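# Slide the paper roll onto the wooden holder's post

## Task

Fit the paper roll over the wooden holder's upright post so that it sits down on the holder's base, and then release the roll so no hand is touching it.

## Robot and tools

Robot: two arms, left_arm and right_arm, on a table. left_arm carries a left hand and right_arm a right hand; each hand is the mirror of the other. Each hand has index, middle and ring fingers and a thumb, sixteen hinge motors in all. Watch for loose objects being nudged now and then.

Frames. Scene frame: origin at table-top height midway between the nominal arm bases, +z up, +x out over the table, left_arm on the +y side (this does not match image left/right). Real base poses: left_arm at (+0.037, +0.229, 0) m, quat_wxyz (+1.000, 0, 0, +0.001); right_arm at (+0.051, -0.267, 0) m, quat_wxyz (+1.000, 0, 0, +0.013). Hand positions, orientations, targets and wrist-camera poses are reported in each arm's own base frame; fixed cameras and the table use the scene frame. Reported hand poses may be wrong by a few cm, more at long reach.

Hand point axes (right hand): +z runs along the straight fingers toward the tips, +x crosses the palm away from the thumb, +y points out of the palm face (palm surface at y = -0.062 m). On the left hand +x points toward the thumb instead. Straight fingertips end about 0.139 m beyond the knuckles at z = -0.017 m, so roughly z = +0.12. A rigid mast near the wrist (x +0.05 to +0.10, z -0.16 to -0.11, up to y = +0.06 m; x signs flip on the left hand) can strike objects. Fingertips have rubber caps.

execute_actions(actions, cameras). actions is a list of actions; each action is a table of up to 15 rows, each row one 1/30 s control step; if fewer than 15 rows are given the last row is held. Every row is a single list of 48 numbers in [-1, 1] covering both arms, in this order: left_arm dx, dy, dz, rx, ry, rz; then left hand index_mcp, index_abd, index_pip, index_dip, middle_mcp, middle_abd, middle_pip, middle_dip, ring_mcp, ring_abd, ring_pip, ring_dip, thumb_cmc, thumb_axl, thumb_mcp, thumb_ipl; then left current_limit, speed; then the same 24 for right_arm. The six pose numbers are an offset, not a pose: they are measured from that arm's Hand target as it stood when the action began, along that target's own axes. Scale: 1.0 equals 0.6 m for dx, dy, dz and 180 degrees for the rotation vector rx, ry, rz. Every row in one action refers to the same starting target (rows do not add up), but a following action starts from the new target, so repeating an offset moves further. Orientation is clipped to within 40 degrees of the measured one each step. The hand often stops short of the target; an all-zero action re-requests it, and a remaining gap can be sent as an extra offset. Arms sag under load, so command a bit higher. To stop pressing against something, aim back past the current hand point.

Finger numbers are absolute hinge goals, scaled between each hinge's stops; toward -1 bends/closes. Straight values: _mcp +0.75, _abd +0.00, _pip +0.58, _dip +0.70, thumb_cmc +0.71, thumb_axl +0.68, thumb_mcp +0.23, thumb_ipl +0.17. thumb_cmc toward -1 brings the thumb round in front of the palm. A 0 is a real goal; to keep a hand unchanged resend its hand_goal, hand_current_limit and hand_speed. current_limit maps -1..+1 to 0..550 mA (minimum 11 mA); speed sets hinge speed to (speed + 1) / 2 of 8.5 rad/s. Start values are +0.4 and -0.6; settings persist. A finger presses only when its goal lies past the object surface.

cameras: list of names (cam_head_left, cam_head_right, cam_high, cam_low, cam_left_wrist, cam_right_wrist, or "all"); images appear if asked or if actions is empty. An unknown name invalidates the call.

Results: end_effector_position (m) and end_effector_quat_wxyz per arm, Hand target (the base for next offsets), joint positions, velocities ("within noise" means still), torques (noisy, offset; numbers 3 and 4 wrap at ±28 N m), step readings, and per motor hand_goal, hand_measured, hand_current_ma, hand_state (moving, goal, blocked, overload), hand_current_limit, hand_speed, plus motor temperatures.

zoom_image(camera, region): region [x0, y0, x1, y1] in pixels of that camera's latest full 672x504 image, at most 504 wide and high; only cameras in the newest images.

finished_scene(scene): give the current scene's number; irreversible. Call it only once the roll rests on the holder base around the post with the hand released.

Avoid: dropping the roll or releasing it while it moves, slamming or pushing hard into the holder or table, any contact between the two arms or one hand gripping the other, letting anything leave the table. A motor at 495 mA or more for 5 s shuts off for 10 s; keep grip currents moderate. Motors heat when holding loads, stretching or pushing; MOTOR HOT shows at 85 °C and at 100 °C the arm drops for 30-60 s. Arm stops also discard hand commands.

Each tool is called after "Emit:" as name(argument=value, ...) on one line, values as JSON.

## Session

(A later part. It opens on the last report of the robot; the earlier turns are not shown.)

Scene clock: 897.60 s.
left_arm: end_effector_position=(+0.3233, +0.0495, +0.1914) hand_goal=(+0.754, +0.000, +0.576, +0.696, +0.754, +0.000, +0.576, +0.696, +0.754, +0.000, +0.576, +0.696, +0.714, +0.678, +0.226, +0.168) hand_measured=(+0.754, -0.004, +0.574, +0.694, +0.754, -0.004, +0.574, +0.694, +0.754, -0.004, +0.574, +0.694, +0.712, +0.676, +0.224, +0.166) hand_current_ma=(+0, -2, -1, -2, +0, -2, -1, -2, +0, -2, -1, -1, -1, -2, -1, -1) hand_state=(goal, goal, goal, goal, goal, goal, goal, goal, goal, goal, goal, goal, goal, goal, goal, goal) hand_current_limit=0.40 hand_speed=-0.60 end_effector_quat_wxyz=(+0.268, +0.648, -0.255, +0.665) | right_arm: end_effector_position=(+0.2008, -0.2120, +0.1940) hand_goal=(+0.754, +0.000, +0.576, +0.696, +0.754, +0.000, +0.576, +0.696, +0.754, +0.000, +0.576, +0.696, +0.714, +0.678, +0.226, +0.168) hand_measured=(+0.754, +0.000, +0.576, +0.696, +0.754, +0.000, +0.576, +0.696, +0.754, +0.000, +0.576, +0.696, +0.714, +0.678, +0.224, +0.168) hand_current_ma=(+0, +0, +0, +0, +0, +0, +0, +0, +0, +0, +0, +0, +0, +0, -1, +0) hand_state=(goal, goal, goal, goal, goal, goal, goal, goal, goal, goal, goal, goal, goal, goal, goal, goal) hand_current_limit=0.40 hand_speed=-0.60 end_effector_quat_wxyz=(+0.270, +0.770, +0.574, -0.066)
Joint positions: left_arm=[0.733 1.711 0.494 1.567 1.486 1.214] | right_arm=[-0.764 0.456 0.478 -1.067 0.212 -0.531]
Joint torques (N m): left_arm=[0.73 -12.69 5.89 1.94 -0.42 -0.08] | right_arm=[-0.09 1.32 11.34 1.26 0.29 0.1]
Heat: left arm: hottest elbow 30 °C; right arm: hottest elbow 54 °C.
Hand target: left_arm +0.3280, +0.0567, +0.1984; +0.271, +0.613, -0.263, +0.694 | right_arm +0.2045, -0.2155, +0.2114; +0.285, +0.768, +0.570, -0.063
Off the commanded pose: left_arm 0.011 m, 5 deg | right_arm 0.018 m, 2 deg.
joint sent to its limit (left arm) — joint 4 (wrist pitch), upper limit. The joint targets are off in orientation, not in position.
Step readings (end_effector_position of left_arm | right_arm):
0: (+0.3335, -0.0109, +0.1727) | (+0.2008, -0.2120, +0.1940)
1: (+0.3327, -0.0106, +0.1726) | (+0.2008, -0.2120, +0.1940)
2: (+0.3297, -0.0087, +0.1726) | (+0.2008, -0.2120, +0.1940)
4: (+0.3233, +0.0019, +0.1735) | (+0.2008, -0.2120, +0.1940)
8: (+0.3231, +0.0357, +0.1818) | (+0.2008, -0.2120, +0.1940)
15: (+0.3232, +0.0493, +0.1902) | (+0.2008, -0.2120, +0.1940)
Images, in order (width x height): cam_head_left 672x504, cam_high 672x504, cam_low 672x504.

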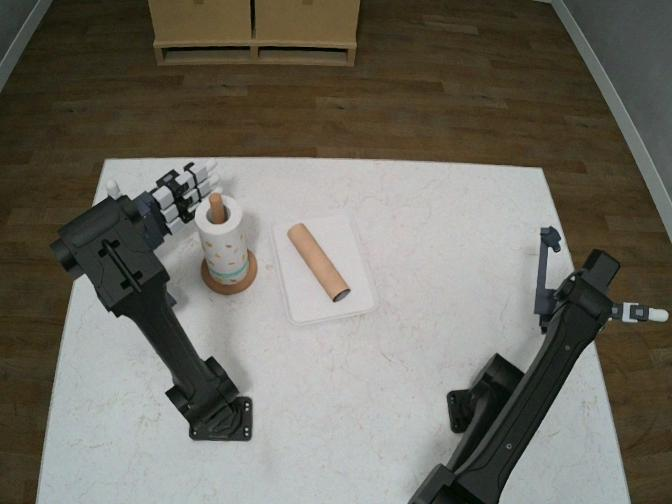

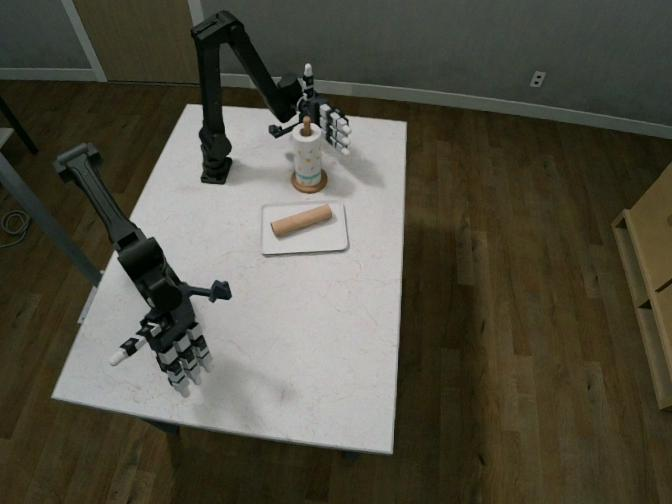

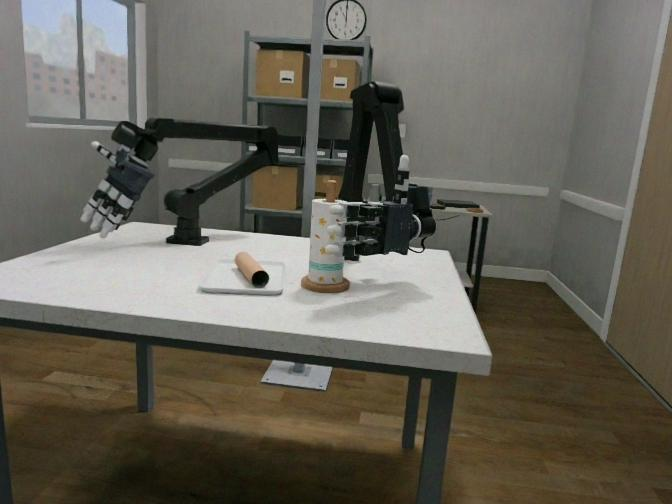

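Emit:
execute_actions(actions=[[[0.02,-0.05,-0.08,0,0,0,0.754,0,0.576,0.696,0.754,0,0.576,0.696,0.754,0,0.576,0.696,0.714,0.678,0.226,0.168,0.4,-0.6,0,0,0,0,0,0,0.754,0,0.576,0.696,0.754,0,0.576,0.696,0.754,0,0.576,0.696,0.714,0.678,0.226,0.168,0.4,-0.6]]], cameras=["cam_low","cam_high","cam_head_left"])

Emit:
zoom_image(camera="cam_low", region=[270, 130, 430, 310])

Scene clock: 905.30 s.
left_arm: end_effector_position=(+0.3101, +0.1043, +0.1981) hand_goal=(+0.754, +0.000, +0.576, +0.696, +0.754, +0.000, +0.576, +0.696, +0.754, +0.000, +0.576, +0.696, +0.714, +0.678, +0.226, +0.168) hand_measured=(+0.754, -0.004, +0.574, +0.694, +0.754, -0.004, +0.574, +0.694, +0.754, -0.004, +0.574, +0.694, +0.712, +0.676, +0.224, +0.166) hand_current_ma=(+0, -2, -1, -2, +0, -2, -1, -2, +0, -2, -1, -1, -1, -2, -1, -1) hand_state=(goal, goal, goal, goal, goal, goal, goal, goal, goal, goal, goal, goal, goal, goal, goal, goal) hand_current_limit=0.40 hand_speed=-0.60 end_effector_quat_wxyz=(+0.238, +0.668, -0.224, +0.668) | right_arm: end_effector_position=(+0.2008, -0.2120, +0.1940) hand_goal=(+0.754, +0.000, +0.576, +0.696, +0.754, +0.000, +0.576, +0.696, +0.754, +0.000, +0.576, +0.696, +0.714, +0.678, +0.226, +0.168) hand_measured=(+0.754, +0.000, +0.576, +0.696, +0.754, +0.000, +0.576, +0.696, +0.754, +0.000, +0.576, +0.696, +0.714, +0.678, +0.224, +0.168) hand_current_ma=(+0, +0, +0, +0, +0, +0, +0, +0, +0, +0, +0, +0, +0, +0, -1, +0) hand_state=(goal, goal, goal, goal, goal, goal, goal, goal, goal, goal, goal, goal, goal, goal, goal, goal) hand_current_limit=0.40 hand_speed=-0.60 end_effector_quat_wxyz=(+0.270, +0.770, +0.574, -0.066)
Joint positions: left_arm=[0.889 1.709 0.537 1.567 1.555 1.157] | right_arm=[-0.764 0.456 0.478 -1.067 0.212 -0.531]
Joint torques (N m): left_arm=[0.56 -13.16 6.34 1.83 -0.48 -0.07] | right_arm=[0.5 1.26 11.47 1.17 0.3 0.01]
Heat: left arm: hottest elbow 30 °C; right arm: hottest elbow 54 °C.
Hand target: left_arm +0.3139, +0.1122, +0.2060; +0.271, +0.613, -0.263, +0.694 | right_arm +0.2045, -0.2155, +0.2114; +0.285, +0.768, +0.570, -0.063
Off the commanded pose: left_arm 0.012 m, 9 deg | right_arm 0.018 m, 2 deg.
joint sent to its limit (left arm) — joint 4 (wrist pitch), upper limit; joint 5 (wrist yaw), upper limit. The joint targets are off in orientation, not in position.
Step readings (end_effector_position of left_arm | right_arm):
0: (+0.3233, +0.0495, +0.1914) | (+0.2008, -0.2120, +0.1940)
1: (+0.3229, +0.0495, +0.1914) | (+0.2008, -0.2120, +0.1940)
2: (+0.3207, +0.0506, +0.1910) | (+0.2008, -0.2120, +0.1940)
4: (+0.3155, +0.0607, +0.1907) | (+0.2008, -0.2120, +0.1940)
8: (+0.3112, +0.0922, +0.1941) | (+0.2008, -0.2120, +0.1940)
15: (+0.3100, +0.1041, +0.1975) | (+0.2008, -0.2120, +0.1940)
Images, in order (width x height): cam_head_left 672x504, cam_high 672x504, cam_low 672x504.

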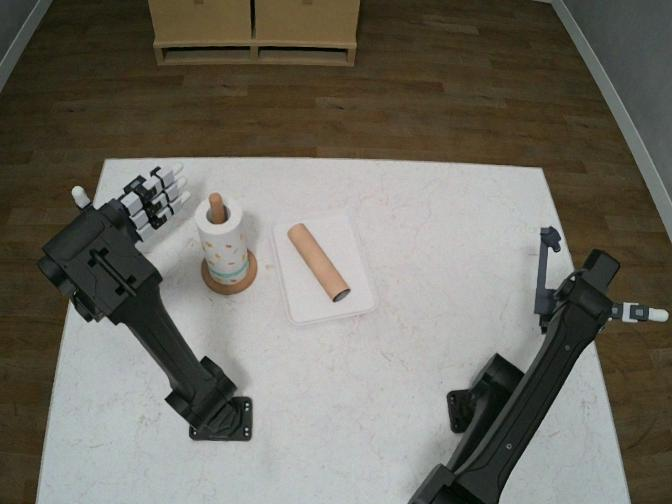

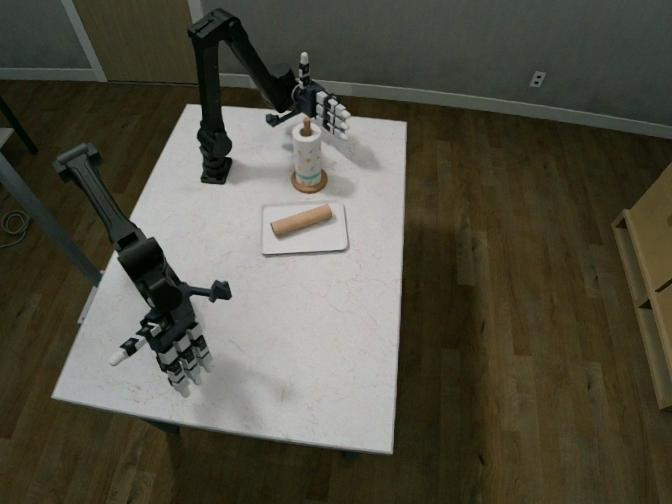

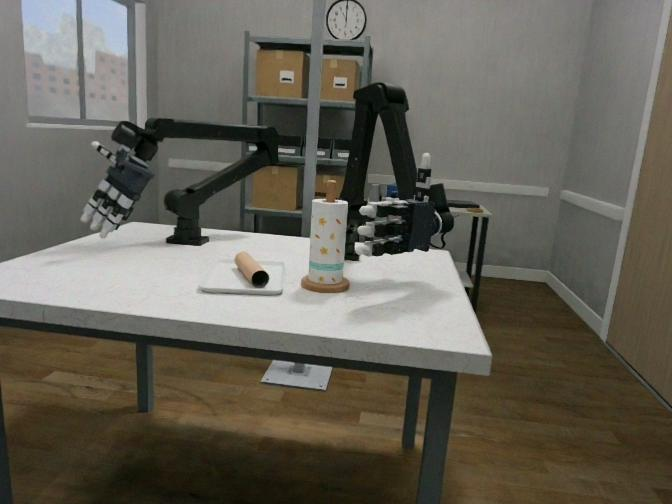

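Scaled by 2.800 from the camera's 672x504 image, which has a finer 960x720 frame.

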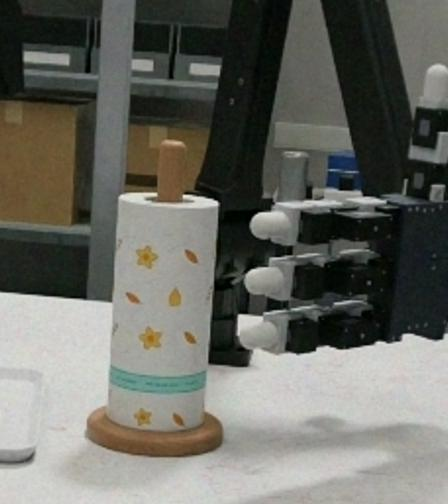

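Emit:
finished_scene(scene=3)

The scene is finished: the task was done.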